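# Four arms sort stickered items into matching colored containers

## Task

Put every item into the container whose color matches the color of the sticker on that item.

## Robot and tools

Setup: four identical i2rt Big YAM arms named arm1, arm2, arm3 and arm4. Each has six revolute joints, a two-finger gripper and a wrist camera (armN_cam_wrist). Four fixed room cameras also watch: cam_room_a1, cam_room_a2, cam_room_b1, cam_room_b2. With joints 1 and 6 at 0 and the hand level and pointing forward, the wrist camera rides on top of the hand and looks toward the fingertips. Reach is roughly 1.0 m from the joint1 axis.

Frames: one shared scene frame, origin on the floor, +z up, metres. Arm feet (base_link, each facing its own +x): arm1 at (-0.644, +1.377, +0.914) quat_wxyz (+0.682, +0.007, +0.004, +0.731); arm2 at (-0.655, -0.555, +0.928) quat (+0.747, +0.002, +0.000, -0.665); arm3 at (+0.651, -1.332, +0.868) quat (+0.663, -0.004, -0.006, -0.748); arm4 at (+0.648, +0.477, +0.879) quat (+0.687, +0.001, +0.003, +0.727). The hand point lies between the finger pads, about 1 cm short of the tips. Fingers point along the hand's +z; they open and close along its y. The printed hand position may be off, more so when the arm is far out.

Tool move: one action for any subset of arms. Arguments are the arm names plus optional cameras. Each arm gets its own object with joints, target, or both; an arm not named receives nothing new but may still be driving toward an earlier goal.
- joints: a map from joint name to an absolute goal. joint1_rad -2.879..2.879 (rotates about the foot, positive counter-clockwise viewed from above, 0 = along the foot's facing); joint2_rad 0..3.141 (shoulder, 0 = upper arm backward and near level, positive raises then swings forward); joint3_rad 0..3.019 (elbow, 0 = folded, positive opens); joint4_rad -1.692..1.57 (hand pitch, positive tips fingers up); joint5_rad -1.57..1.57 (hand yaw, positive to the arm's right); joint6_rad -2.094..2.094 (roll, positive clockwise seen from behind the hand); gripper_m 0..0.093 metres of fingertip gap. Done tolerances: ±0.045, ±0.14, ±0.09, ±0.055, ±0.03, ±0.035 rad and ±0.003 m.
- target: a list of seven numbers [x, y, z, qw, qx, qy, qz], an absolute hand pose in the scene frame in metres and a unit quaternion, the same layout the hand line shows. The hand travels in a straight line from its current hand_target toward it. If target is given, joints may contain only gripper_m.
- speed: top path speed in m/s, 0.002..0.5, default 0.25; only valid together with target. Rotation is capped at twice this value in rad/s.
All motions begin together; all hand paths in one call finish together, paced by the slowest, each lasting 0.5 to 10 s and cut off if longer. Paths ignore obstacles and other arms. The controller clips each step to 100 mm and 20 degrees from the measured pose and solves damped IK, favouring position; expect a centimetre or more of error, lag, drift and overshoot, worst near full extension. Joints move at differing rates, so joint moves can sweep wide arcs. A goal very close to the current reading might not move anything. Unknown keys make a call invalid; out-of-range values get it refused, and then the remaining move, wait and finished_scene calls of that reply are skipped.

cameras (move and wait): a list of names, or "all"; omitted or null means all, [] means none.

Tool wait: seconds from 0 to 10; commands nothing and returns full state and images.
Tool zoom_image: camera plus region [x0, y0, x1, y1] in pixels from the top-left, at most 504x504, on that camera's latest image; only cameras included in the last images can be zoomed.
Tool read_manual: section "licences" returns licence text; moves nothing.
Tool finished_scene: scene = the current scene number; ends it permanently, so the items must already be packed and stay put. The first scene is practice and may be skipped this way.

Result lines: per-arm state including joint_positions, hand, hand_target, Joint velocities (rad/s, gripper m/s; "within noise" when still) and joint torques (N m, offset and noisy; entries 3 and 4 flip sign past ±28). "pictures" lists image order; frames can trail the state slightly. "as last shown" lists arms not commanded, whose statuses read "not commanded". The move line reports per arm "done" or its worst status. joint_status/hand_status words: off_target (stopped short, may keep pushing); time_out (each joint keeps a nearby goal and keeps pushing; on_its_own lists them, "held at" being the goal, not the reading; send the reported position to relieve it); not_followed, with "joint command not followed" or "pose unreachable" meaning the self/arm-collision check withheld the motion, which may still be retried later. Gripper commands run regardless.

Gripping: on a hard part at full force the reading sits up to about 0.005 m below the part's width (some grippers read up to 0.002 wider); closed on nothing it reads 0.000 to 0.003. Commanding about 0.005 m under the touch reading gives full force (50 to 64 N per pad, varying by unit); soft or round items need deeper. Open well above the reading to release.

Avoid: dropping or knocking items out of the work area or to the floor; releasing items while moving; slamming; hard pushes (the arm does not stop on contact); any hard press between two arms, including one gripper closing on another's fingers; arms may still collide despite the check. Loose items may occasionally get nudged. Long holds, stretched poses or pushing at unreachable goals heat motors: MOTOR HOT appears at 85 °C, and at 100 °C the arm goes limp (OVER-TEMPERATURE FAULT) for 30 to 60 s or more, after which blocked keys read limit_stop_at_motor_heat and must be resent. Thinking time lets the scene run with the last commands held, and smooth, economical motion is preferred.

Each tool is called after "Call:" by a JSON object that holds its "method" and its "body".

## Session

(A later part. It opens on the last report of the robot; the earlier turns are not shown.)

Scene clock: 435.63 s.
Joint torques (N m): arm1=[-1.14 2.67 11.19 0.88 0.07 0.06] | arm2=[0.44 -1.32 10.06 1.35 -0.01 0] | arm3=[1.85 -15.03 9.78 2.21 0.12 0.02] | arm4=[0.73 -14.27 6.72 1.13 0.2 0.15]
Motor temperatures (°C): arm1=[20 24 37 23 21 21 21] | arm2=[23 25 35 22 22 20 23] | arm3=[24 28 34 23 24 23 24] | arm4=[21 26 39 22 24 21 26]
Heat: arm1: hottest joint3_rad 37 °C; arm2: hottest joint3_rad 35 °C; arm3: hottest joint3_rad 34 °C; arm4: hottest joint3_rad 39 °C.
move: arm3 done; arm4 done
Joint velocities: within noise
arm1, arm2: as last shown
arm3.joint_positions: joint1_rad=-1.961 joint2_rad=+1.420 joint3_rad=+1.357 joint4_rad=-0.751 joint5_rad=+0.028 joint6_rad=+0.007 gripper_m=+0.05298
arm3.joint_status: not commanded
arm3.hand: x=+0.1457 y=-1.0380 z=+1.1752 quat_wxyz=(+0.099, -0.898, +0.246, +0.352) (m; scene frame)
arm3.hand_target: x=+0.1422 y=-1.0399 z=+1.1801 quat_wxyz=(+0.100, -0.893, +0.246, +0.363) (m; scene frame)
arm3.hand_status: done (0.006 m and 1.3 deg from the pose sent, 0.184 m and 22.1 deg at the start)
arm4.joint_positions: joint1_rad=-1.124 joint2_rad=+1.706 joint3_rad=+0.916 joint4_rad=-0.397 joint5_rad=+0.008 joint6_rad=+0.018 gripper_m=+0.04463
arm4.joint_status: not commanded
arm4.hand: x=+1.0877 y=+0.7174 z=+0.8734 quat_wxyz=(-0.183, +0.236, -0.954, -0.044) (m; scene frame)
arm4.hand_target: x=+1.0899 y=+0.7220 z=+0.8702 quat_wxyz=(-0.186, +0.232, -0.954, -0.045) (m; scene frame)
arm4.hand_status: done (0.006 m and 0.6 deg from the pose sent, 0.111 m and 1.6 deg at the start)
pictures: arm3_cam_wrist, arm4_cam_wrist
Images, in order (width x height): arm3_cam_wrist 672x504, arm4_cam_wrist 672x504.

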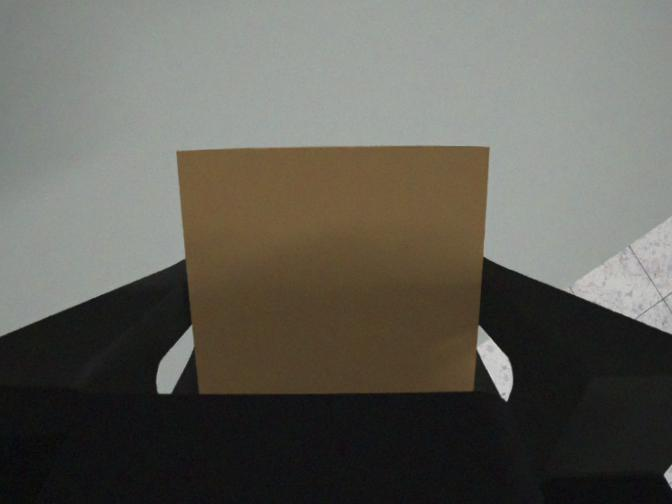

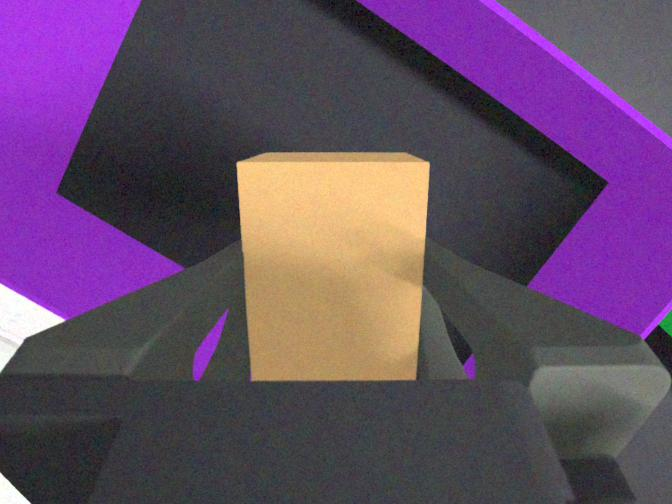

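Call:
{"method": "move", "body": {"arm4": {"target": [1.0905, 0.7235, 0.80, 0.1863, -0.2318, 0.9537, 0.0453], "speed": 0.12}, "arm3": {"joints": {"joint2_rad": 0.6, "joint3_rad": 0.75, "joint4_rad": -1.2, "joint5_rad": 0, "joint6_rad": 0}}, "cameras": ["arm4_cam_wrist", "arm3_cam_wrist"]}}

Call:
{"method": "move", "body": {"arm4": {"target": [1.0905, 0.7235, 0.775, 0.1863, -0.2318, 0.9537, 0.0453], "speed": 0.05}, "arm3": {"joints": {"joint1_rad": 1.002}}, "cameras": ["arm3_cam_wrist", "arm4_cam_wrist"]}}

Scene clock: 446.37 s.
Joint torques (N m): arm1=[-0.79 2.26 11.12 0.99 0.11 0.07] | arm2=[0.38 -1.26 10.03 1.36 -0.01 0.01] | arm3=[1.79 -0.79 9.42 0.92 -0.08 -0.12] | arm4=[1.08 -15.74 5.42 1.16 0.23 0.16]
Motor temperatures (°C): arm1=[20 24 37 23 21 21 21] | arm2=[23 25 35 22 22 20 23] | arm3=[24 28 33 23 24 23 24] | arm4=[21 26 38 22 24 21 26]
Heat: arm1: hottest joint3_rad 37 °C; arm2: hottest joint3_rad 35 °C; arm3: hottest joint3_rad 33 °C; arm4: hottest joint3_rad 38 °C.
move: arm3 done; arm4 done
Joint velocities: within noise
arm1, arm2: as last shown
arm3.joint_positions: joint1_rad=-1.961 joint2_rad=+0.601 joint3_rad=+0.752 joint4_rad=-1.199 joint5_rad=+0.002 joint6_rad=+0.007 gripper_m=+0.05298
arm3.joint_status: all done
arm3.hand: x=+0.4344 y=-1.2060 z=+1.1106 quat_wxyz=(+0.059, -0.934, +0.249, +0.248) (m; scene frame)
arm3.hand_target: x=+0.4341 y=-1.2082 z=+1.1098 quat_wxyz=(+0.058, -0.936, +0.243, +0.247) (m; scene frame)
arm3.hand_status: not commanded
arm4.joint_positions: joint1_rad=-1.122 joint2_rad=+1.872 joint3_rad=+0.893 joint4_rad=-0.209 joint5_rad=+0.009 joint6_rad=+0.020 gripper_m=+0.04463
arm4.joint_status: not commanded
arm4.hand: x=+1.0896 y=+0.7191 z=+0.8031 quat_wxyz=(-0.182, +0.235, -0.954, -0.044) (m; scene frame)
arm4.hand_target: x=+1.0904 y=+0.7235 z=+0.8000 quat_wxyz=(-0.186, +0.232, -0.954, -0.045) (m; scene frame)
arm4.hand_status: done (0.005 m and 0.6 deg from the pose sent, 0.074 m and 0.6 deg at the start)
pictures: arm3_cam_wrist, arm4_cam_wrist
Images, in order (width x height): arm3_cam_wrist 672x504, arm4_cam_wrist 672x504.

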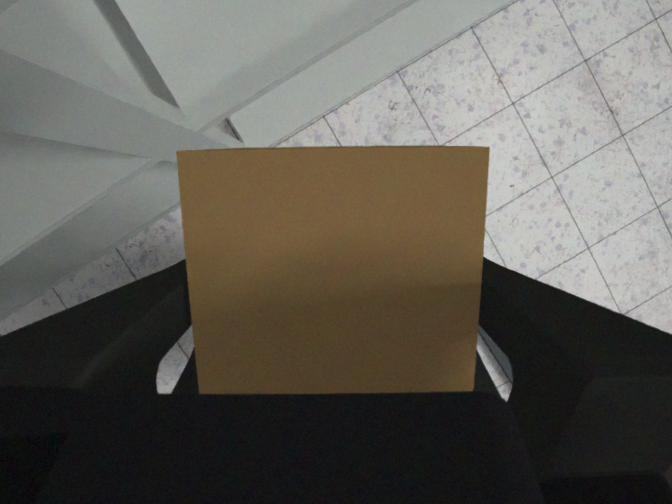

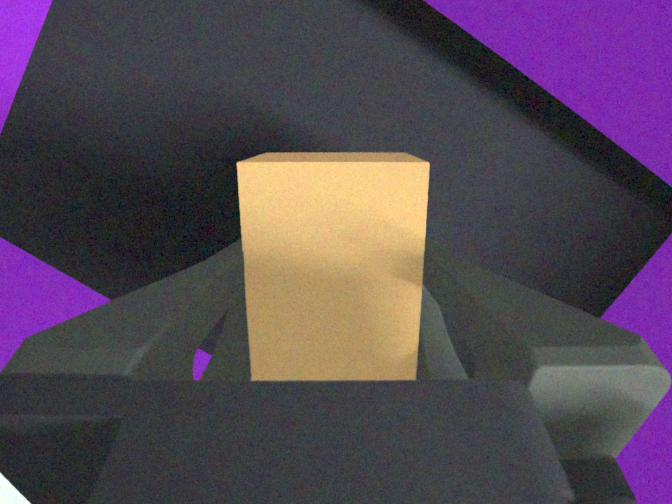

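Scene clock: 448.70 s.
Joint torques (N m): arm1=[-1.38 2.14 11.14 0.92 0.08 0.06] | arm2=[0.44 -1.2 10.04 1.39 -0.01 0.01] | arm3=[2.02 -0.73 9.48 0.98 0.13 -0.11] | arm4=[1.26 -15.03 4.77 1.32 0.22 0.18]
Motor temperatures (°C): arm1=[20 24 37 23 21 21 21] | arm2=[23 25 35 22 22 20 23] | arm3=[24 28 33 23 24 23 24] | arm4=[21 26 38 22 24 21 26]
Heat: arm1: hottest joint3_rad 37 °C; arm2: hottest joint3_rad 35 °C; arm3: hottest joint3_rad 33 °C; arm4: hottest joint3_rad 38 °C.
move: arm3 done; arm4 done
Joint velocities: within noise
arm1, arm2: as last shown
arm3.joint_positions: joint1_rad=+0.992 joint2_rad=+0.601 joint3_rad=+0.752 joint4_rad=-1.199 joint5_rad=-0.003 joint6_rad=+0.006 gripper_m=+0.05295
arm3.joint_status: all done
arm3.hand: x=+0.8407 y=-1.4882 z=+1.1150 quat_wxyz=(-0.246, -0.332, -0.906, +0.093) (m; scene frame)
arm3.hand_target: x=+0.8415 y=-1.4860 z=+1.1141 quat_wxyz=(-0.245, -0.325, -0.909, +0.093) (m; scene frame)
arm3.hand_status: not commanded
arm4.joint_positions: joint1_rad=-1.122 joint2_rad=+1.928 joint3_rad=+0.893 joint4_rad=-0.144 joint5_rad=+0.009 joint6_rad=+0.020 gripper_m=+0.04463
arm4.joint_status: not commanded
arm4.hand: x=+1.0919 y=+0.7203 z=+0.7820 quat_wxyz=(-0.186, +0.235, -0.953, -0.045) (m; scene frame)
arm4.hand_target: x=+1.0904 y=+0.7234 z=+0.7752 quat_wxyz=(-0.186, +0.232, -0.954, -0.045) (m; scene frame)
arm4.hand_status: done (0.008 m and 0.3 deg from the pose sent, 0.029 m and 0.6 deg at the start)
pictures: arm3_cam_wrist, arm4_cam_wrist
Images, in order (width x height): arm3_cam_wrist 672x504, arm4_cam_wrist 672x504.

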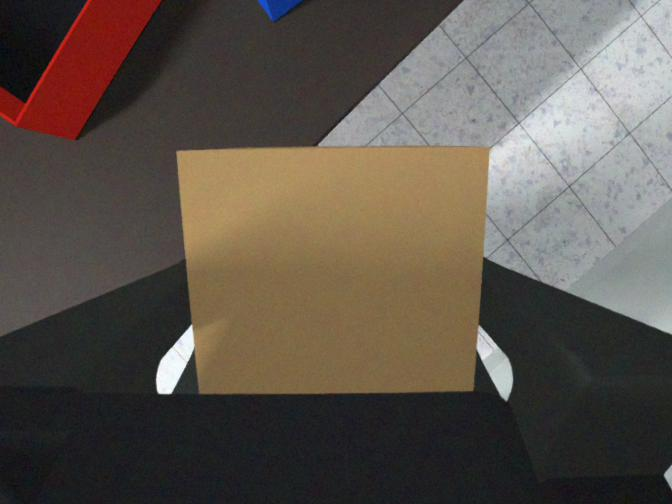

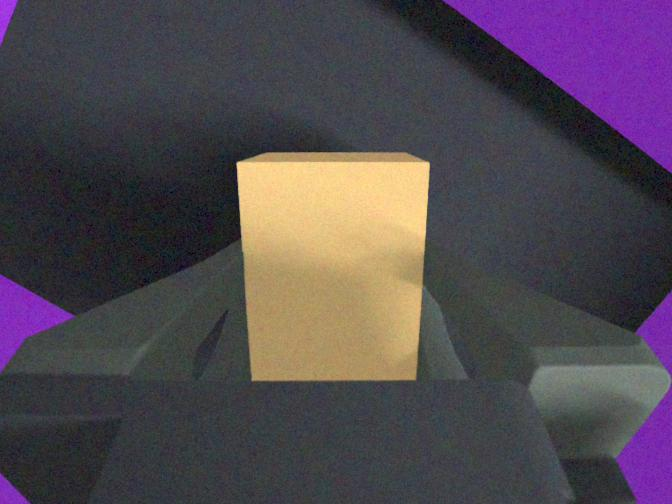

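Call:
{"method": "move", "body": {"arm4": {"target": [1.0895, 0.7230, 0.764, 0.1863, -0.2318, 0.9537, 0.0453], "speed": 0.05}, "arm3": {"target": [1.145, -1.746, 1.0, 0.1963, 0.3340, 0.9192, -0.0713], "speed": 0.25}, "cameras": ["arm4_cam_wrist", "arm3_cam_wrist"]}}

Scene clock: 464.70 s.
Joint torques (N m): arm1=[-0.91 1.85 11.12 1.09 0.06 0.12] | arm2=[0.38 -1.14 10.04 1.35 -0.01 0] | arm3=[0.85 -19.96 13.15 0.47 -0.06 -0.1] | arm4=[1.61 -15.09 4.46 1.17 0.18 0.14]
Motor temperatures (°C): arm1=[20 24 37 23 21 21 21] | arm2=[23 25 35 22 22 20 23] | arm3=[24 27 33 23 24 23 24] | arm4=[21 25 37 22 24 21 26]
Heat: arm1: hottest joint3_rad 37 °C; arm2: hottest joint3_rad 35 °C; arm3: hottest joint3_rad 33 °C; arm4: hottest joint3_rad 37 °C.
move: arm3 off_target; arm4 off_target
Joint velocities: within noise
arm1, arm2: as last shown
arm3.joint_positions: joint1_rad=+0.992 joint2_rad=+1.836 joint3_rad=+1.444 joint4_rad=-0.816 joint5_rad=-0.008 joint6_rad=+0.004 gripper_m=+0.05295
arm3.joint_status: not commanded
arm3.hand: x=+1.1312 y=-1.7331 z=+0.9761 quat_wxyz=(-0.174, -0.337, -0.923, +0.064) (m; scene frame)
arm3.hand_target: x=+1.1440 y=-1.7451 z=+1.0003 quat_wxyz=(-0.196, -0.334, -0.919, +0.072) (m; scene frame)
arm3.hand_status: off_target (0.031 m and 2.7 deg from the pose sent, 0.415 m and 6.4 deg at the start)
arm4.joint_positions: joint1_rad=-1.122 joint2_rad=+1.949 joint3_rad=+0.893 joint4_rad=-0.115 joint5_rad=+0.009 joint6_rad=+0.020 gripper_m=+0.04463
arm4.joint_status: not commanded
arm4.hand: x=+1.0935 y=+0.7211 z=+0.7747 quat_wxyz=(-0.190, +0.234, -0.952, -0.046) (m; scene frame)
arm4.hand_target: x=+1.0893 y=+0.7228 z=+0.7643 quat_wxyz=(-0.186, +0.232, -0.954, -0.045) (m; scene frame)
arm4.hand_status: off_target (0.012 m and 0.6 deg from the pose sent, 0.018 m and 0.3 deg at the start)
pictures: arm3_cam_wrist, arm4_cam_wrist
Images, in order (width x height): arm3_cam_wrist 672x504, arm4_cam_wrist 672x504.

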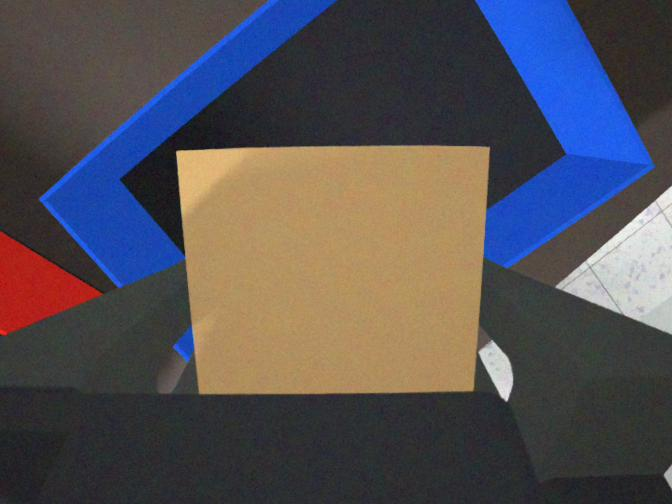

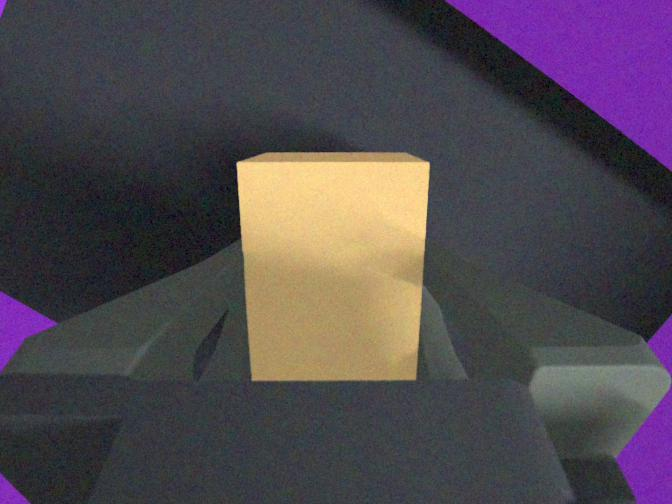

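Call:
{"method": "move", "body": {"arm4": {"target": [1.0895, 0.7230, 0.754, 0.1834, -0.2321, 0.9541, 0.0446], "speed": 0.05}, "arm3": {"target": [1.134, -1.743, 0.87, 0.1960, 0.3365, 0.9183, -0.0718], "speed": 0.15}, "cameras": ["arm4_cam_wrist", "arm3_cam_wrist"]}}

Scene clock: 480.87 s.
Joint torques (N m): arm1=[-0.79 2.14 11.18 1.02 0.06 0.06] | arm2=[0.38 -1.32 9.99 1.37 -0.01 0.01] | arm3=[0.32 -20.13 7.75 1.48 -0.06 -0.11] | arm4=[0.85 -15.21 4.71 1.17 0.21 0.17]
Motor temperatures (°C): arm1=[20 24 37 23 21 21 21] | arm2=[23 25 35 22 22 20 23] | arm3=[24 27 33 23 24 23 25] | arm4=[21 26 35 22 24 21 27]
Heat: arm1: hottest joint3_rad 37 °C; arm2: hottest joint3_rad 35 °C; arm3: hottest joint3_rad 33 °C; arm4: hottest joint3_rad 35 °C.
move: arm3 done; arm4 done
Joint velocities: within noise
arm1, arm2: as last shown
arm3.joint_positions: joint1_rad=+0.992 joint2_rad=+1.968 joint3_rad=+1.322 joint4_rad=-0.526 joint5_rad=-0.008 joint6_rad=+0.004 gripper_m=+0.05295
arm3.joint_status: not commanded
arm3.hand: x=+1.1346 y=-1.7374 z=+0.8704 quat_wxyz=(-0.190, -0.336, -0.920, +0.070) (m; scene frame)
arm3.hand_target: x=+1.1340 y=-1.7430 z=+0.8701 quat_wxyz=(-0.196, -0.336, -0.918, +0.072) (m; scene frame)
arm3.hand_status: done (0.006 m and 0.7 deg from the pose sent, 0.107 m and 2.7 deg at the start)
arm4.joint_positions: joint1_rad=-1.122 joint2_rad=+1.976 joint3_rad=+0.893 joint4_rad=-0.100 joint5_rad=+0.009 joint6_rad=+0.020 gripper_m=+0.04463
arm4.joint_status: not commanded
arm4.hand: x=+1.0907 y=+0.7196 z=+0.7627 quat_wxyz=(-0.184, +0.235, -0.953, -0.044) (m; scene frame)
arm4.hand_target: x=+1.0893 y=+0.7228 z=+0.7541 quat_wxyz=(-0.183, +0.232, -0.954, -0.045) (m; scene frame)
arm4.hand_status: done (0.009 m and 0.3 deg from the pose sent, 0.021 m and 0.9 deg at the start)
pictures: arm3_cam_wrist, arm4_cam_wrist
Images, in order (width x height): arm3_cam_wrist 672x504, arm4_cam_wrist 672x504.

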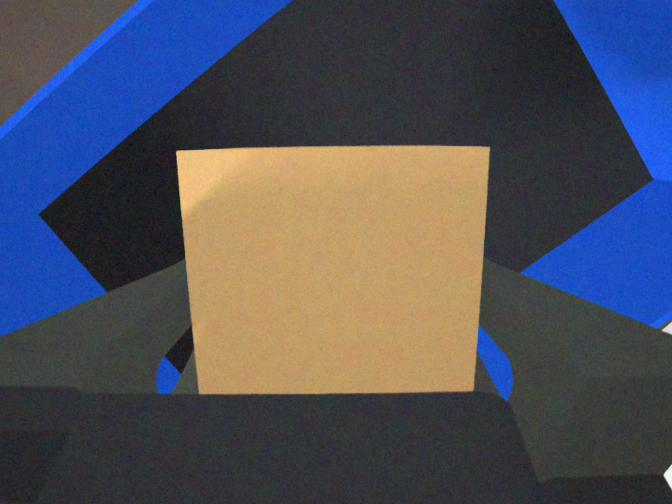

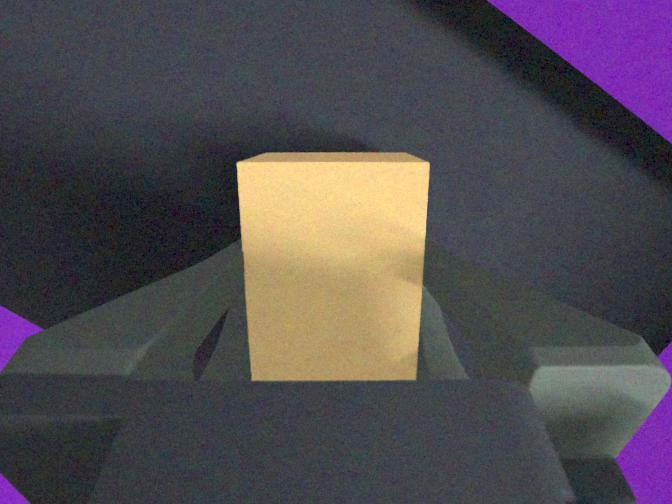

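Call:
{"method": "move", "body": {"arm4": {"target": [1.0895, 0.7230, 0.744, 0.1834, -0.2321, 0.9541, 0.0446], "speed": 0.05}, "arm3": {"target": [1.1325, -1.744, 0.79, 0.2006, 0.3362, 0.9172, -0.0735], "speed": 0.12}, "cameras": ["arm4_cam_wrist", "arm3_cam_wrist"]}}

Scene clock: 487.07 s.
Joint torques (N m): arm1=[-0.79 1.9 11.19 0.87 0.08 0.08] | arm2=[0.32 -1.26 10.04 1.36 0 0.01] | arm3=[0.38 -20.42 6.68 1.5 -0.07 -0.11] | arm4=[1.26 -15.68 4.64 1.24 0.21 0.15]
Motor temperatures (°C): arm1=[20 24 37 23 21 21 21] | arm2=[23 25 35 22 22 20 23] | arm3=[24 27 33 23 24 23 25] | arm4=[21 26 35 22 24 21 27]
Heat: arm1: hottest joint3_rad 37 °C; arm2: hottest joint3_rad 35 °C; arm3: hottest joint3_rad 33 °C; arm4: hottest joint3_rad 35 °C.
move: arm3 done; arm4 done
Joint velocities: within noise
arm1, arm2: as last shown
arm3.joint_positions: joint1_rad=+0.992 joint2_rad=+2.103 joint3_rad=+1.282 joint4_rad=-0.340 joint5_rad=-0.009 joint6_rad=+0.004 gripper_m=+0.05295
arm3.joint_status: not commanded
arm3.hand: x=+1.1342 y=-1.7379 z=+0.7907 quat_wxyz=(-0.195, -0.335, -0.919, +0.071) (m; scene frame)
arm3.hand_target: x=+1.1324 y=-1.7439 z=+0.7899 quat_wxyz=(-0.200, -0.336, -0.917, +0.074) (m; scene frame)
arm3.hand_status: done (0.006 m and 0.7 deg from the pose sent, 0.081 m and 1.3 deg at the start)
arm4.joint_positions: joint1_rad=-1.122 joint2_rad=+2.003 joint3_rad=+0.893 joint4_rad=-0.076 joint5_rad=+0.009 joint6_rad=+0.020 gripper_m=+0.04463
arm4.joint_status: not commanded
arm4.hand: x=+1.0896 y=+0.7190 z=+0.7520 quat_wxyz=(-0.183, +0.235, -0.954, -0.044) (m; scene frame)
arm4.hand_target: x=+1.0893 y=+0.7228 z=+0.7441 quat_wxyz=(-0.183, +0.232, -0.954, -0.045) (m; scene frame)
arm4.hand_status: done (0.009 m and 0.3 deg from the pose sent, 0.019 m and 0.3 deg at the start)
pictures: arm3_cam_wrist, arm4_cam_wrist
Images, in order (width x height): arm3_cam_wrist 672x504, arm4_cam_wrist 672x504.

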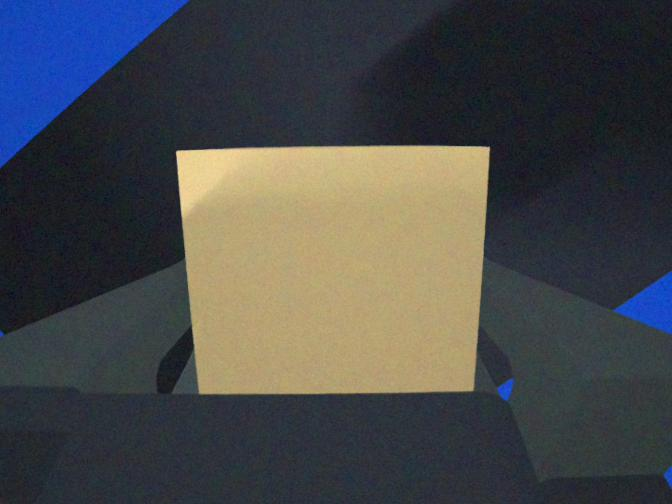

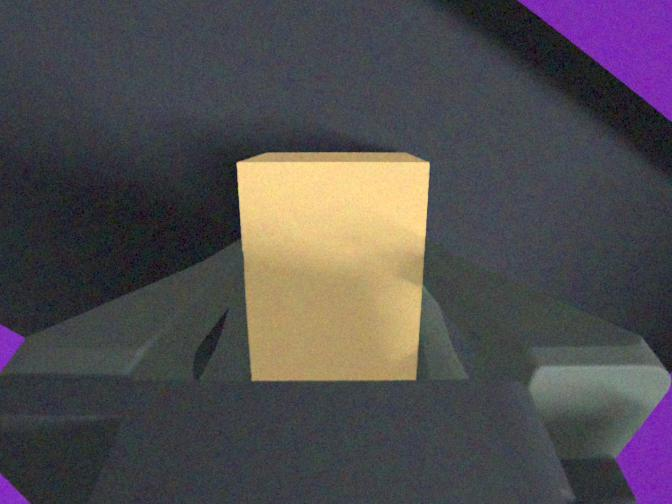

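Call:
{"method": "move", "body": {"arm4": {"target": [1.0895, 0.7230, 0.736, 0.1834, -0.2321, 0.9541, 0.0446], "speed": 0.05}, "arm3": {"target": [1.1325, -1.744, 0.772, 0.2006, 0.3362, 0.9172, -0.0735], "speed": 0.05}, "cameras": []}}

Scene clock: 490.97 s.
Joint torques (N m): arm1=[-1.44 2.08 11.02 1.06 0.06 0.06] | arm2=[0.38 -1.2 10.04 1.33 -0.01 0] | arm3=[0.32 -20.19 6.46 1.52 -0.06 -0.11] | arm4=[1.26 -14.39 4.68 1.44 0.21 0.15]
Motor temperatures (°C): arm1=[20 24 37 23 21 21 21] | arm2=[23 25 35 22 22 20 23] | arm3=[24 27 32 23 24 23 25] | arm4=[21 26 34 22 24 21 27]
Heat: arm1: hottest joint3_rad 37 °C; arm2: hottest joint3_rad 35 °C; arm3: hottest joint3_rad 32 °C; arm4: hottest joint3_rad 34 °C.
move: arm3 done; arm4 off_target
Joint velocities: within noise
arm1, arm2: as last shown
arm3.joint_positions: joint1_rad=+0.992 joint2_rad=+2.130 joint3_rad=+1.282 joint4_rad=-0.305 joint5_rad=-0.009 joint6_rad=+0.004 gripper_m=+0.05295
arm3.joint_status: not commanded
arm3.hand: x=+1.1358 y=-1.7394 z=+0.7779 quat_wxyz=(-0.199, -0.335, -0.918, +0.073) (m; scene frame)
arm3.hand_target: x=+1.1324 y=-1.7438 z=+0.7720 quat_wxyz=(-0.200, -0.336, -0.917, +0.074) (m; scene frame)
arm3.hand_status: done (0.008 m and 0.3 deg from the pose sent, 0.020 m and 0.7 deg at the start)
arm4.joint_positions: joint1_rad=-1.122 joint2_rad=+2.013 joint3_rad=+0.893 joint4_rad=-0.063 joint5_rad=+0.009 joint6_rad=+0.021 gripper_m=+0.04463
arm4.joint_status: not commanded
arm4.hand: x=+1.0898 y=+0.7191 z=+0.7484 quat_wxyz=(-0.184, +0.235, -0.953, -0.044) (m; scene frame)
arm4.hand_target: x=+1.0891 y=+0.7227 z=+0.7363 quat_wxyz=(-0.183, +0.232, -0.954, -0.045) (m; scene frame)
arm4.hand_status: off_target (0.013 m and 0.3 deg from the pose sent, 0.017 m and 0.3 deg at the start)
pictures: none
No camera images: "cameras" was empty.

Call:
{"method": "move", "body": {"arm4": {"target": [1.0895, 0.7230, 0.728, 0.1834, -0.2321, 0.9541, 0.0446], "speed": 0.05}, "arm3": {"target": [1.1315, -1.744, 0.762, 0.2006, 0.3362, 0.9172, -0.0735], "speed": 0.05}, "cameras": []}}

Scene clock: 494.50 s.
Joint torques (N m): arm1=[-0.73 1.79 11.23 0.88 0.09 0.1] | arm2=[0.44 -1.26 10.06 1.36 -0.01 0] | arm3=[0.44 -19.9 6.13 1.5 -0.07 -0.1] | arm4=[1.49 -13.16 4.83 1.44 0.21 0.18]
Motor temperatures (°C): arm1=[20 24 37 23 21 21 21] | arm2=[23 25 35 22 22 20 23] | arm3=[24 27 32 23 24 23 25] | arm4=[21 26 34 22 24 21 27]
Heat: arm1: hottest joint3_rad 37 °C; arm2: hottest joint3_rad 35 °C; arm3: hottest joint3_rad 32 °C; arm4: hottest joint3_rad 34 °C.
move: arm3 done; arm4 off_target
Joint velocities: within noise
arm1.joint_positions: joint1_rad=-0.007 joint2_rad=+0.598 joint3_rad=+0.900 joint4_rad=-1.292 joint5_rad=-0.007 joint6_rad=-0.001 gripper_m=+0.07996
arm1.joint_status: not commanded
arm1.hand: x=-0.6549 y=+1.6226 z=+1.2230 quat_wxyz=(-0.190, +0.697, -0.656, -0.217) (m; scene frame)
arm1.hand_target: x=-0.6561 y=+1.6212 z=+1.2214 quat_wxyz=(-0.186, +0.698, -0.657, -0.214) (m; scene frame)
arm1.hand_status: not commanded
arm2.joint_positions: joint1_rad=+0.004 joint2_rad=+0.599 joint3_rad=+0.914 joint4_rad=-1.287 joint5_rad=+0.006 joint6_rad=+0.007 gripper_m=+0.08492
arm2.joint_status: not commanded
arm2.hand: x=-0.6270 y=-0.8039 z=+1.2428 quat_wxyz=(-0.219, -0.637, -0.713, +0.195) (m; scene frame)
arm2.hand_target: x=-0.6285 y=-0.8002 z=+1.2337 quat_wxyz=(-0.208, -0.639, -0.716, +0.187) (m; scene frame)
arm2.hand_status: not commanded
arm3.joint_positions: joint1_rad=+0.992 joint2_rad=+2.146 joint3_rad=+1.282 joint4_rad=-0.285 joint5_rad=-0.009 joint6_rad=+0.004 gripper_m=+0.05295
arm3.joint_status: not commanded
arm3.hand: x=+1.1366 y=-1.7400 z=+0.7702 quat_wxyz=(-0.201, -0.334, -0.918, +0.073) (m; scene frame)
arm3.hand_target: x=+1.1314 y=-1.7438 z=+0.7621 quat_wxyz=(-0.201, -0.336, -0.917, +0.073) (m; scene frame)
arm3.hand_status: done (0.010 m and 0.2 deg from the pose sent, 0.017 m and 0.3 deg at the start)
arm4.joint_positions: joint1_rad=-1.122 joint2_rad=+2.016 joint3_rad=+0.893 joint4_rad=-0.045 joint5_rad=+0.009 joint6_rad=+0.021 gripper_m=+0.04463
arm4.joint_status: not commanded
arm4.hand: x=+1.0927 y=+0.7209 z=+0.7486 quat_wxyz=(-0.192, +0.234, -0.952, -0.047) (m; scene frame)
arm4.hand_target: x=+1.0886 y=+0.7224 z=+0.7288 quat_wxyz=(-0.183, +0.232, -0.954, -0.045) (m; scene frame)
arm4.hand_status: off_target (0.021 m and 1.0 deg from the pose sent, 0.021 m and 0.3 deg at the start)
pictures: none
No camera images: "cameras" was empty.

Call:
{"method": "move", "body": {"arm4": {"target": [1.0895, 0.7230, 0.742, 0.1834, -0.2321, 0.9541, 0.0446], "speed": 0.05}, "arm3": {"target": [1.1305, -1.744, 0.751, 0.2006, 0.3362, 0.9172, -0.0735], "speed": 0.05}, "cameras": ["arm4_cam_wrist"]}}

Scene clock: 499.37 s.
Joint torques (N m): arm1=[-1.08 2.37 10.99 0.91 0.1 0.07] | arm2=[0.38 -1.2 10.04 1.36 -0.01 0.02] | arm3=[0.32 -20.01 5.85 1.52 -0.07 -0.12] | arm4=[1.14 -16.09 4.7 0.36 0.22 0.12]
Motor temperatures (°C): arm1=[20 24 37 23 21 21 21] | arm2=[23 25 35 22 22 20 23] | arm3=[24 27 32 23 24 23 25] | arm4=[21 25 34 22 24 21 27]
Heat: arm1: hottest joint3_rad 37 °C; arm2: hottest joint3_rad 35 °C; arm3: hottest joint3_rad 32 °C; arm4: hottest joint3_rad 34 °C.
move: arm3 off_target; arm4 done
Joint velocities: within noise
arm1, arm2: as last shown
arm3.joint_positions: joint1_rad=+0.992 joint2_rad=+2.167 joint3_rad=+1.282 joint4_rad=-0.262 joint5_rad=-0.010 joint6_rad=+0.004 gripper_m=+0.05295
arm3.joint_status: not commanded
arm3.hand: x=+1.1365 y=-1.7400 z=+0.7593 quat_wxyz=(-0.202, -0.334, -0.918, +0.073) (m; scene frame)
arm3.hand_target: x=+1.1304 y=-1.7437 z=+0.7511 quat_wxyz=(-0.200, -0.336, -0.917, +0.073) (m; scene frame)
arm3.hand_status: off_target (0.011 m and 0.3 deg from the pose sent, 0.020 m and 0.2 deg at the start)
arm4.joint_positions: joint1_rad=-1.122 joint2_rad=+2.016 joint3_rad=+0.893 joint4_rad=-0.046 joint5_rad=+0.009 joint6_rad=+0.021 gripper_m=+0.04463
arm4.joint_status: not commanded
arm4.hand: x=+1.0926 y=+0.7209 z=+0.7486 quat_wxyz=(-0.191, +0.234, -0.952, -0.046) (m; scene frame)
arm4.hand_target: x=+1.0894 y=+0.7229 z=+0.7421 quat_wxyz=(-0.184, +0.232, -0.954, -0.045) (m; scene frame)
arm4.hand_status: done (0.008 m and 1.0 deg from the pose sent, 0.008 m and 1.0 deg at the start)
pictures: arm4_cam_wrist
Images, in order (width x height): arm4_cam_wrist 672x504.

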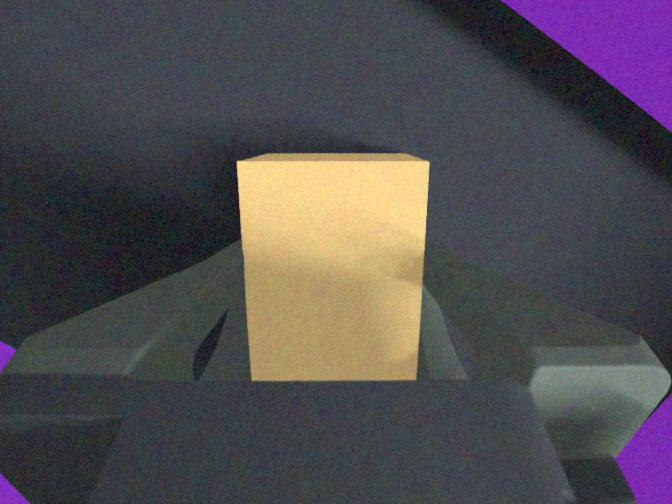

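Call:
{"method": "move", "body": {"arm4": {"joints": {"gripper_m": 0.055}}, "arm3": {"target": [1.130, -1.744, 0.742, 0.2006, 0.3362, 0.9172, -0.0735], "speed": 0.04}, "cameras": ["arm4_cam_wrist"]}}

Scene clock: 502.23 s.
Joint torques (N m): arm1=[-1.49 2.08 11.11 0.94 0.09 0.11] | arm2=[0.38 -1.14 10.06 1.36 -0.01 0] | arm3=[0.26 -20.01 5.83 1.51 -0.08 -0.11] | arm4=[1.2 -16.15 4.64 0.34 0.2 0.14]
Motor temperatures (°C): arm1=[20 24 37 23 21 21 21] | arm2=[23 25 35 22 22 20 23] | arm3=[24 27 31 23 24 23 25] | arm4=[21 25 34 22 24 21 27]
Heat: arm1: hottest joint3_rad 37 °C; arm2: hottest joint3_rad 35 °C; arm3: hottest joint3_rad 31 °C; arm4: hottest joint3_rad 34 °C.
move: arm3 off_target; arm4 done
Joint velocities: within noise
arm1, arm2: as last shown
arm3.joint_positions: joint1_rad=+0.992 joint2_rad=+2.183 joint3_rad=+1.282 joint4_rad=-0.244 joint5_rad=-0.010 joint6_rad=+0.003 gripper_m=+0.05295
arm3.joint_status: not commanded
arm3.hand: x=+1.1368 y=-1.7403 z=+0.7516 quat_wxyz=(-0.203, -0.334, -0.917, +0.074) (m; scene frame)
arm3.hand_target: x=+1.1299 y=-1.7438 z=+0.7422 quat_wxyz=(-0.201, -0.336, -0.917, +0.074) (m; scene frame)
arm3.hand_status: off_target (0.012 m and 0.4 deg from the pose sent, 0.019 m and 0.3 deg at the start)
arm4.joint_positions: joint1_rad=-1.122 joint2_rad=+2.016 joint3_rad=+0.893 joint4_rad=-0.046 joint5_rad=+0.009 joint6_rad=+0.021 gripper_m=+0.05491
arm4.joint_status: all done
arm4.hand: x=+1.0926 y=+0.7209 z=+0.7486 quat_wxyz=(-0.191, +0.234, -0.952, -0.046) (m; scene frame)
arm4.hand_target: x=+1.0894 y=+0.7229 z=+0.7421 quat_wxyz=(-0.184, +0.232, -0.954, -0.045) (m; scene frame)
arm4.hand_status: not commanded
pictures: arm4_cam_wrist
Images, in order (width x height): arm4_cam_wrist 672x504.

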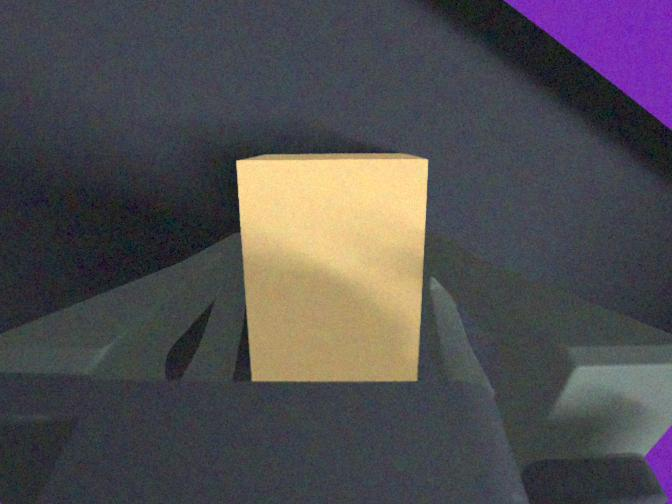

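Call:
{"method": "move", "body": {"arm4": {"joints": {"gripper_m": 0.075}}, "arm3": {"target": [1.130, -1.744, 0.733, 0.2006, 0.3362, 0.9172, -0.0735], "speed": 0.04}, "cameras": []}}

Call:
{"method": "move", "body": {"arm4": {"target": [1.0925, 0.7235, 0.90, 0.1834, -0.2321, 0.9541, 0.0446], "speed": 0.12}, "cameras": ["arm4_cam_wrist", "arm3_cam_wrist"]}}

Scene clock: 506.40 s.
Joint torques (N m): arm1=[-1.55 2.2 11.04 1.11 0.11 0.09] | arm2=[0.32 -1.26 10.02 1.39 -0.01 0.01] | arm3=[0.32 -18.84 5.9 1.63 -0.07 -0.11] | arm4=[0.97 -16.03 4.64 0.31 0.24 0.16]
Motor temperatures (°C): arm1=[20 24 37 23 21 21 21] | arm2=[23 25 35 22 22 20 23] | arm3=[24 27 31 23 24 23 25] | arm4=[21 25 34 22 24 21 26]
Heat: arm1: hottest joint3_rad 37 °C; arm2: hottest joint3_rad 35 °C; arm3: hottest joint3_rad 31 °C; arm4: hottest joint3_rad 34 °C.
move: arm3 off_target; arm4 done
Joint velocities: within noise
arm1, arm2: as last shown
arm3.joint_positions: joint1_rad=+0.992 joint2_rad=+2.186 joint3_rad=+1.282 joint4_rad=-0.229 joint5_rad=-0.010 joint6_rad=+0.003 gripper_m=+0.05295
arm3.joint_status: not commanded
arm3.hand: x=+1.1386 y=-1.7419 z=+0.7513 quat_wxyz=(-0.208, -0.334, -0.916, +0.076) (m; scene frame)
arm3.hand_target: x=+1.1296 y=-1.7434 z=+0.7334 quat_wxyz=(-0.200, -0.336, -0.917, +0.073) (m; scene frame)
arm3.hand_status: off_target (0.020 m and 1.0 deg from the pose sent, 0.020 m and 0.4 deg at the start)
arm4.joint_positions: joint1_rad=-1.122 joint2_rad=+2.016 joint3_rad=+0.893 joint4_rad=-0.046 joint5_rad=+0.009 joint6_rad=+0.022 gripper_m=+0.07488
arm4.joint_status: all done
arm4.hand: x=+1.0926 y=+0.7209 z=+0.7486 quat_wxyz=(-0.191, +0.234, -0.952, -0.047) (m; scene frame)
arm4.hand_target: x=+1.0894 y=+0.7229 z=+0.7421 quat_wxyz=(-0.184, +0.232, -0.954, -0.045) (m; scene frame)
arm4.hand_status: not commanded
pictures: none
No camera images: "cameras" was empty.

Scene clock: 508.37 s.
Joint torques (N m): arm1=[-1.26 1.55 11.11 0.98 0.09 0.08] | arm2=[0.26 -1.14 10.06 1.37 0 0] | arm3=[0.32 -18.73 5.9 1.61 -0.07 -0.11] | arm4=[1.32 -15.85 9.06 0.08 0.18 0.13]
Motor temperatures (°C): arm1=[20 24 37 23 21 21 21] | arm2=[23 25 35 22 22 20 23] | arm3=[24 27 31 23 24 23 25] | arm4=[21 25 34 22 24 21 26]
Heat: arm1: hottest joint3_rad 37 °C; arm2: hottest joint3_rad 35 °C; arm3: hottest joint3_rad 31 °C; arm4: hottest joint3_rad 34 °C.
move: arm4 off_target
Joint velocities: within noise
arm1, arm2, arm3: as last shown
arm4.joint_positions: joint1_rad=-1.122 joint2_rad=+1.674 joint3_rad=+0.920 joint4_rad=-0.463 joint5_rad=+0.010 joint6_rad=+0.022 gripper_m=+0.07488
arm4.joint_status: not commanded
arm4.hand: x=+1.0795 y=+0.7137 z=+0.8844 quat_wxyz=(-0.169, +0.235, -0.956, -0.040) (m; scene frame)
arm4.hand_target: x=+1.0921 y=+0.7232 z=+0.9002 quat_wxyz=(-0.184, +0.232, -0.954, -0.045) (m; scene frame)
arm4.hand_status: off_target (0.023 m and 1.8 deg from the pose sent, 0.151 m and 1.0 deg at the start)
pictures: arm3_cam_wrist, arm4_cam_wrist
Images, in order (width x height): arm3_cam_wrist 672x504, arm4_cam_wrist 672x504.

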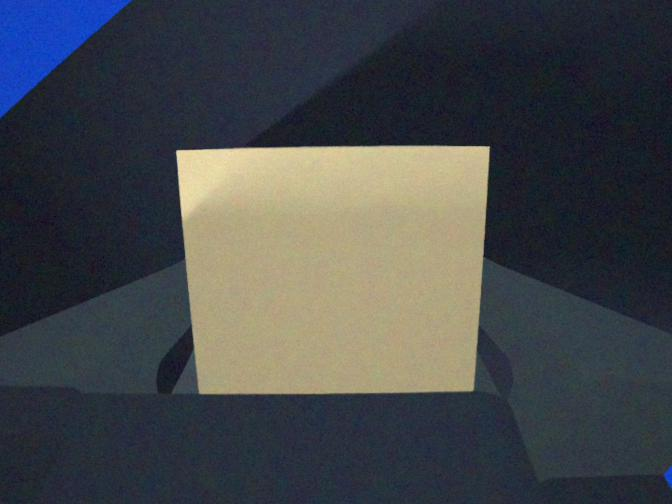

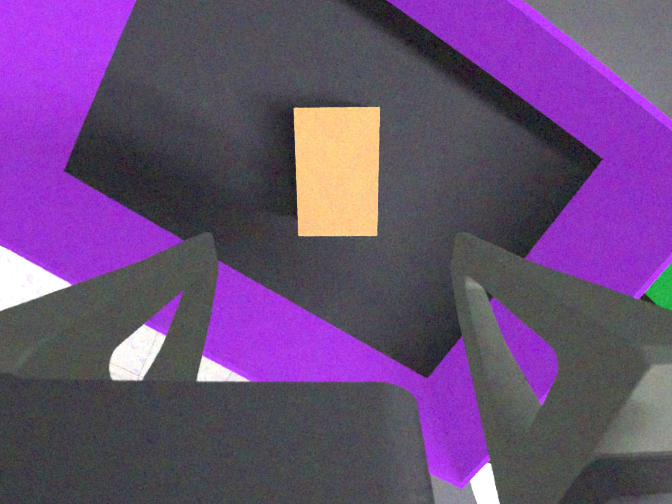

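Call:
{"method": "move", "body": {"arm3": {"target": [1.1305, -1.744, 0.745, 0.1983, 0.3364, 0.9178, -0.0726], "speed": 0.05}, "arm4": {"joints": {"joint2_rad": 0.8, "joint3_rad": 0.85, "joint4_rad": -1.0}}, "cameras": ["arm3_cam_wrist"]}}

Call:
{"method": "move", "body": {"arm3": {"joints": {"gripper_m": 0.063}}, "cameras": ["arm3_cam_wrist"]}}

Scene clock: 514.83 s.
Joint torques (N m): arm1=[-1.61 1.85 11.08 0.95 0.05 0.11] | arm2=[0.38 -1.2 10.02 1.37 -0.01 0] | arm3=[0.32 -20.78 6.26 0.31 -0.07 -0.11] | arm4=[0.85 -4.13 10.06 0.57 0.15 0.12]
Motor temperatures (°C): arm1=[20 24 37 23 21 21 21] | arm2=[23 25 35 22 22 20 23] | arm3=[24 27 31 23 24 23 25] | arm4=[21 25 34 22 24 21 26]
Heat: arm1: hottest joint3_rad 37 °C; arm2: hottest joint3_rad 35 °C; arm3: hottest joint3_rad 31 °C; arm4: hottest joint3_rad 34 °C.
move: arm3 done; arm4 done
Joint velocities: within noise
arm1, arm2: as last shown
arm3.joint_positions: joint1_rad=+0.992 joint2_rad=+2.186 joint3_rad=+1.282 joint4_rad=-0.231 joint5_rad=-0.010 joint6_rad=+0.003 gripper_m=+0.05295
arm3.joint_status: not commanded
arm3.hand: x=+1.1384 y=-1.7417 z=+0.7511 quat_wxyz=(-0.208, -0.334, -0.916, +0.075) (m; scene frame)
arm3.hand_target: x=+1.1305 y=-1.7438 z=+0.7450 quat_wxyz=(-0.198, -0.336, -0.918, +0.073) (m; scene frame)
arm3.hand_status: done (0.010 m and 1.2 deg from the pose sent, 0.011 m and 1.3 deg at the start)
arm4.joint_positions: joint1_rad=-1.122 joint2_rad=+0.799 joint3_rad=+0.838 joint4_rad=-0.988 joint5_rad=+0.010 joint6_rad=+0.022 gripper_m=+0.07489
arm4.joint_status: all done
arm4.hand: x=+0.9401 y=+0.6368 z=+1.1417 quat_wxyz=(-0.294, +0.227, -0.926, -0.074) (m; scene frame)
arm4.hand_target: x=+0.9393 y=+0.6379 z=+1.1457 quat_wxyz=(-0.293, +0.225, -0.926, -0.075) (m; scene frame)
arm4.hand_status: not commanded
pictures: arm3_cam_wrist
Images, in order (width x height): arm3_cam_wrist 672x504.

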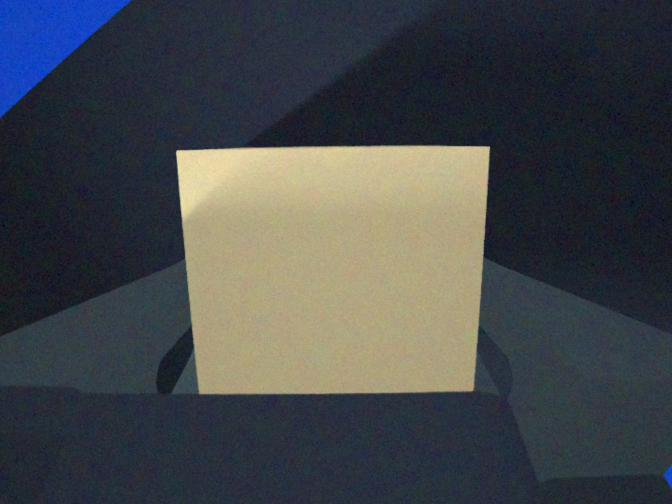

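Scene clock: 515.30 s.
Joint torques (N m): arm1=[-1.32 2.14 11.02 0.95 0.06 0.13] | arm2=[0.44 -1.2 10.04 1.36 -0.02 0.01] | arm3=[0.38 -20.72 6.15 0.54 -0.07 -0.11] | arm4=[1.08 -3.55 10.21 0.62 0.18 0.14]
Motor temperatures (°C): arm1=[20 24 37 23 21 21 21] | arm2=[23 25 35 22 22 20 23] | arm3=[24 27 31 23 24 23 25] | arm4=[21 25 34 22 24 21 26]
Heat: arm1: hottest joint3_rad 37 °C; arm2: hottest joint3_rad 35 °C; arm3: hottest joint3_rad 31 °C; arm4: hottest joint3_rad 34 °C.
move: arm3 done
Joint velocities: within noise
arm1, arm2, arm4: as last shown
arm3.joint_positions: joint1_rad=+0.992 joint2_rad=+2.186 joint3_rad=+1.282 joint4_rad=-0.235 joint5_rad=-0.010 joint6_rad=+0.003 gripper_m=+0.06296
arm3.joint_status: all done
arm3.hand: x=+1.1376 y=-1.7410 z=+0.7506 quat_wxyz=(-0.206, -0.334, -0.917, +0.074) (m; scene frame)
arm3.hand_target: x=+1.1305 y=-1.7438 z=+0.7450 quat_wxyz=(-0.198, -0.336, -0.918, +0.072) (m; scene frame)
arm3.hand_status: not commanded
pictures: arm3_cam_wrist
Images, in order (width x height): arm3_cam_wrist 672x504.

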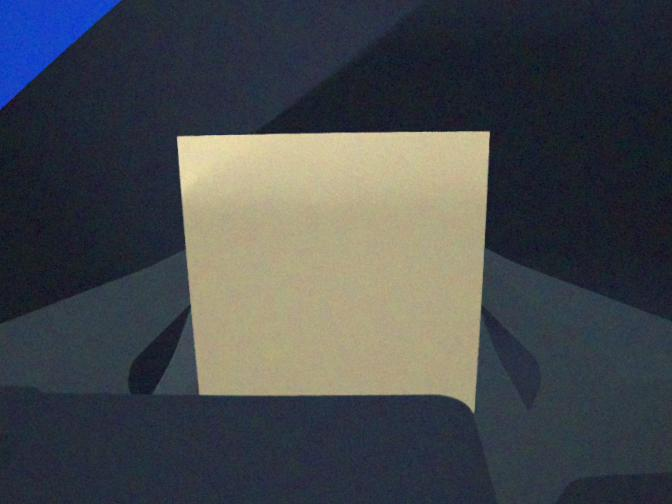

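Call:
{"method": "move", "body": {"arm3": {"joints": {"gripper_m": 0.083}}, "arm4": {"joints": {"joint1_rad": 0.0}}, "cameras": []}}

Call:
{"method": "move", "body": {"arm3": {"target": [1.138, -1.745, 0.90, 0.1983, 0.3364, 0.9178, -0.0726], "speed": 0.12}, "cameras": ["arm3_cam_wrist", "cam_room_a1", "cam_room_b1"]}}

Scene clock: 519.97 s.
Joint torques (N m): arm1=[-1.38 2.08 11.04 0.98 0.11 0.12] | arm2=[0.26 -1.2 10.03 1.35 -0.01 0] | arm3=[0.32 -20.72 6.22 0.51 -0.06 -0.13] | arm4=[0.73 -3.72 10.15 0.61 0.14 0.15]
Motor temperatures (°C): arm1=[20 24 37 23 21 21 21] | arm2=[23 25 35 22 22 20 23] | arm3=[24 27 30 23 24 23 25] | arm4=[21 25 35 22 24 21 26]
Heat: arm1: hottest joint3_rad 37 °C; arm2: hottest joint3_rad 35 °C; arm3: hottest joint3_rad 30 °C; arm4: hottest joint3_rad 35 °C.
move: arm3 done; arm4 done
Joint velocities: within noise
arm1, arm2: as last shown
arm3.joint_positions: joint1_rad=+0.992 joint2_rad=+2.186 joint3_rad=+1.282 joint4_rad=-0.235 joint5_rad=-0.010 joint6_rad=+0.003 gripper_m=+0.08294
arm3.joint_status: all done
arm3.hand: x=+1.1376 y=-1.7410 z=+0.7506 quat_wxyz=(-0.206, -0.334, -0.917, +0.074) (m; scene frame)
arm3.hand_target: x=+1.1305 y=-1.7438 z=+0.7450 quat_wxyz=(-0.198, -0.336, -0.918, +0.073) (m; scene frame)
arm3.hand_status: not commanded
arm4.joint_positions: joint1_rad=-0.001 joint2_rad=+0.799 joint3_rad=+0.838 joint4_rad=-0.988 joint5_rad=+0.010 joint6_rad=+0.022 gripper_m=+0.07489
arm4.joint_status: all done
arm4.hand: x=+0.6331 y=+0.8092 z=+1.1425 quat_wxyz=(-0.209, +0.683, -0.664, -0.222) (m; scene frame)
arm4.hand_target: x=+0.6329 y=+0.8090 z=+1.1466 quat_wxyz=(-0.207, +0.680, -0.667, -0.222) (m; scene frame)
arm4.hand_status: not commanded
pictures: none
No camera images: "cameras" was empty.

Scene clock: 521.97 s.
Joint torques (N m): arm1=[-1.32 2.43 11.08 0.9 0.06 0.07] | arm2=[0.32 -1.26 10.06 1.33 -0.01 0.01] | arm3=[0.62 -20.89 11.26 0.46 0.03 -0.07] | arm4=[1.03 -4.07 10.09 0.46 0.12 0.13]
Motor temperatures (°C): arm1=[20 24 37 23 21 21 21] | arm2=[23 25 35 22 22 20 23] | arm3=[24 27 30 23 24 23 24] | arm4=[21 25 35 22 24 21 26]
Heat: arm1: hottest joint3_rad 37 °C; arm2: hottest joint3_rad 35 °C; arm3: hottest joint3_rad 30 °C; arm4: hottest joint3_rad 35 °C.
move: arm3 off_target
Joint velocities: within noise
arm1.joint_positions: joint1_rad=-0.007 joint2_rad=+0.598 joint3_rad=+0.900 joint4_rad=-1.292 joint5_rad=-0.007 joint6_rad=-0.001 gripper_m=+0.07996
arm1.joint_status: not commanded
arm1.hand: x=-0.6549 y=+1.6226 z=+1.2230 quat_wxyz=(-0.190, +0.697, -0.656, -0.217) (m; scene frame)
arm1.hand_target: x=-0.6561 y=+1.6212 z=+1.2214 quat_wxyz=(-0.186, +0.698, -0.657, -0.214) (m; scene frame)
arm1.hand_status: not commanded
arm2.joint_positions: joint1_rad=+0.004 joint2_rad=+0.599 joint3_rad=+0.914 joint4_rad=-1.287 joint5_rad=+0.006 joint6_rad=+0.007 gripper_m=+0.08492
arm2.joint_status: not commanded
arm2.hand: x=-0.6270 y=-0.8039 z=+1.2428 quat_wxyz=(-0.219, -0.637, -0.713, +0.195) (m; scene frame)
arm2.hand_target: x=-0.6285 y=-0.8002 z=+1.2337 quat_wxyz=(-0.208, -0.639, -0.716, +0.187) (m; scene frame)
arm2.hand_status: not commanded
arm3.joint_positions: joint1_rad=+0.992 joint2_rad=+1.939 joint3_rad=+1.312 joint4_rad=-0.567 joint5_rad=-0.010 joint6_rad=+0.003 gripper_m=+0.08294
arm3.joint_status: not commanded
arm3.hand: x=+1.1271 y=-1.7305 z=+0.8802 quat_wxyz=(-0.181, -0.336, -0.922, +0.065) (m; scene frame)
arm3.hand_target: x=+1.1374 y=-1.7444 z=+0.9004 quat_wxyz=(-0.198, -0.336, -0.918, +0.073) (m; scene frame)
arm3.hand_status: off_target (0.027 m and 2.3 deg from the pose sent, 0.149 m and 0.9 deg at the start)
arm4: as last shown
pictures: arm3_cam_wrist, cam_room_a1, cam_room_b1
Images, in order (width x height): arm3_cam_wrist 672x504, cam_room_a1 672x504, cam_room_b1 672x504.

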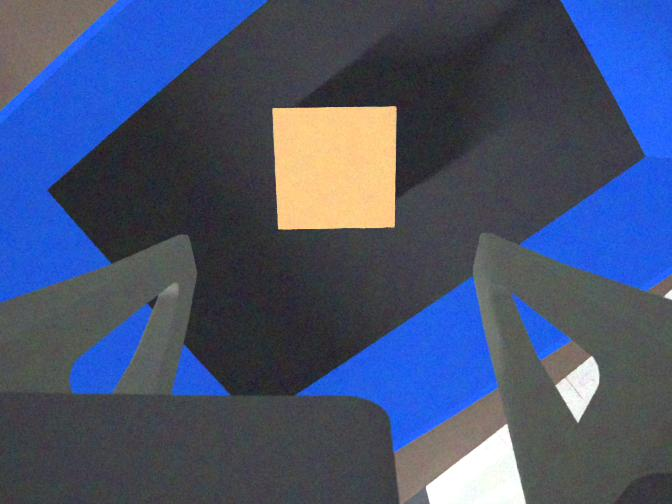

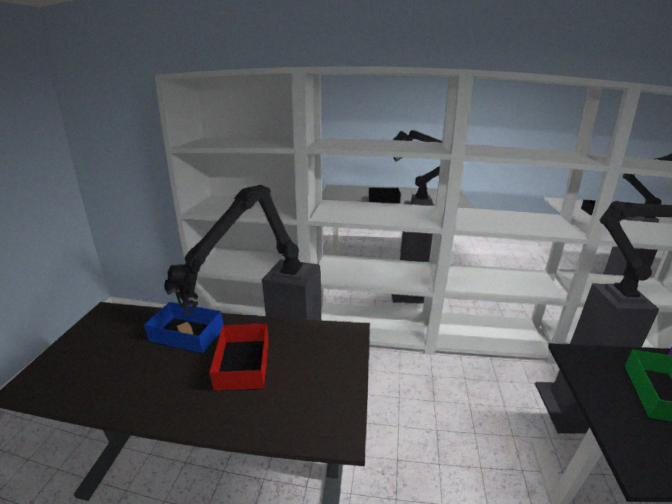

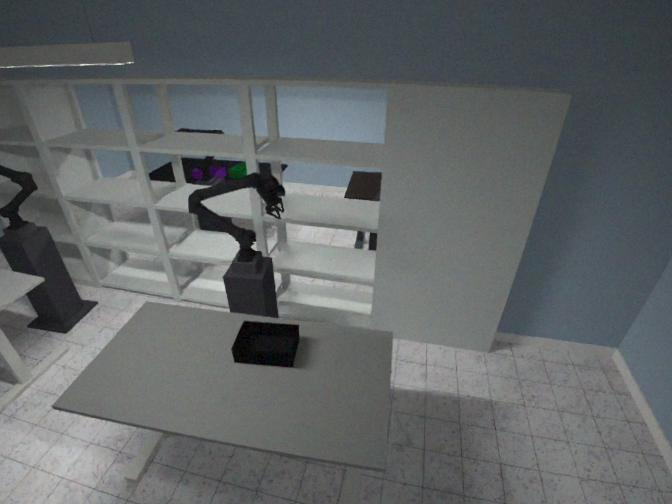

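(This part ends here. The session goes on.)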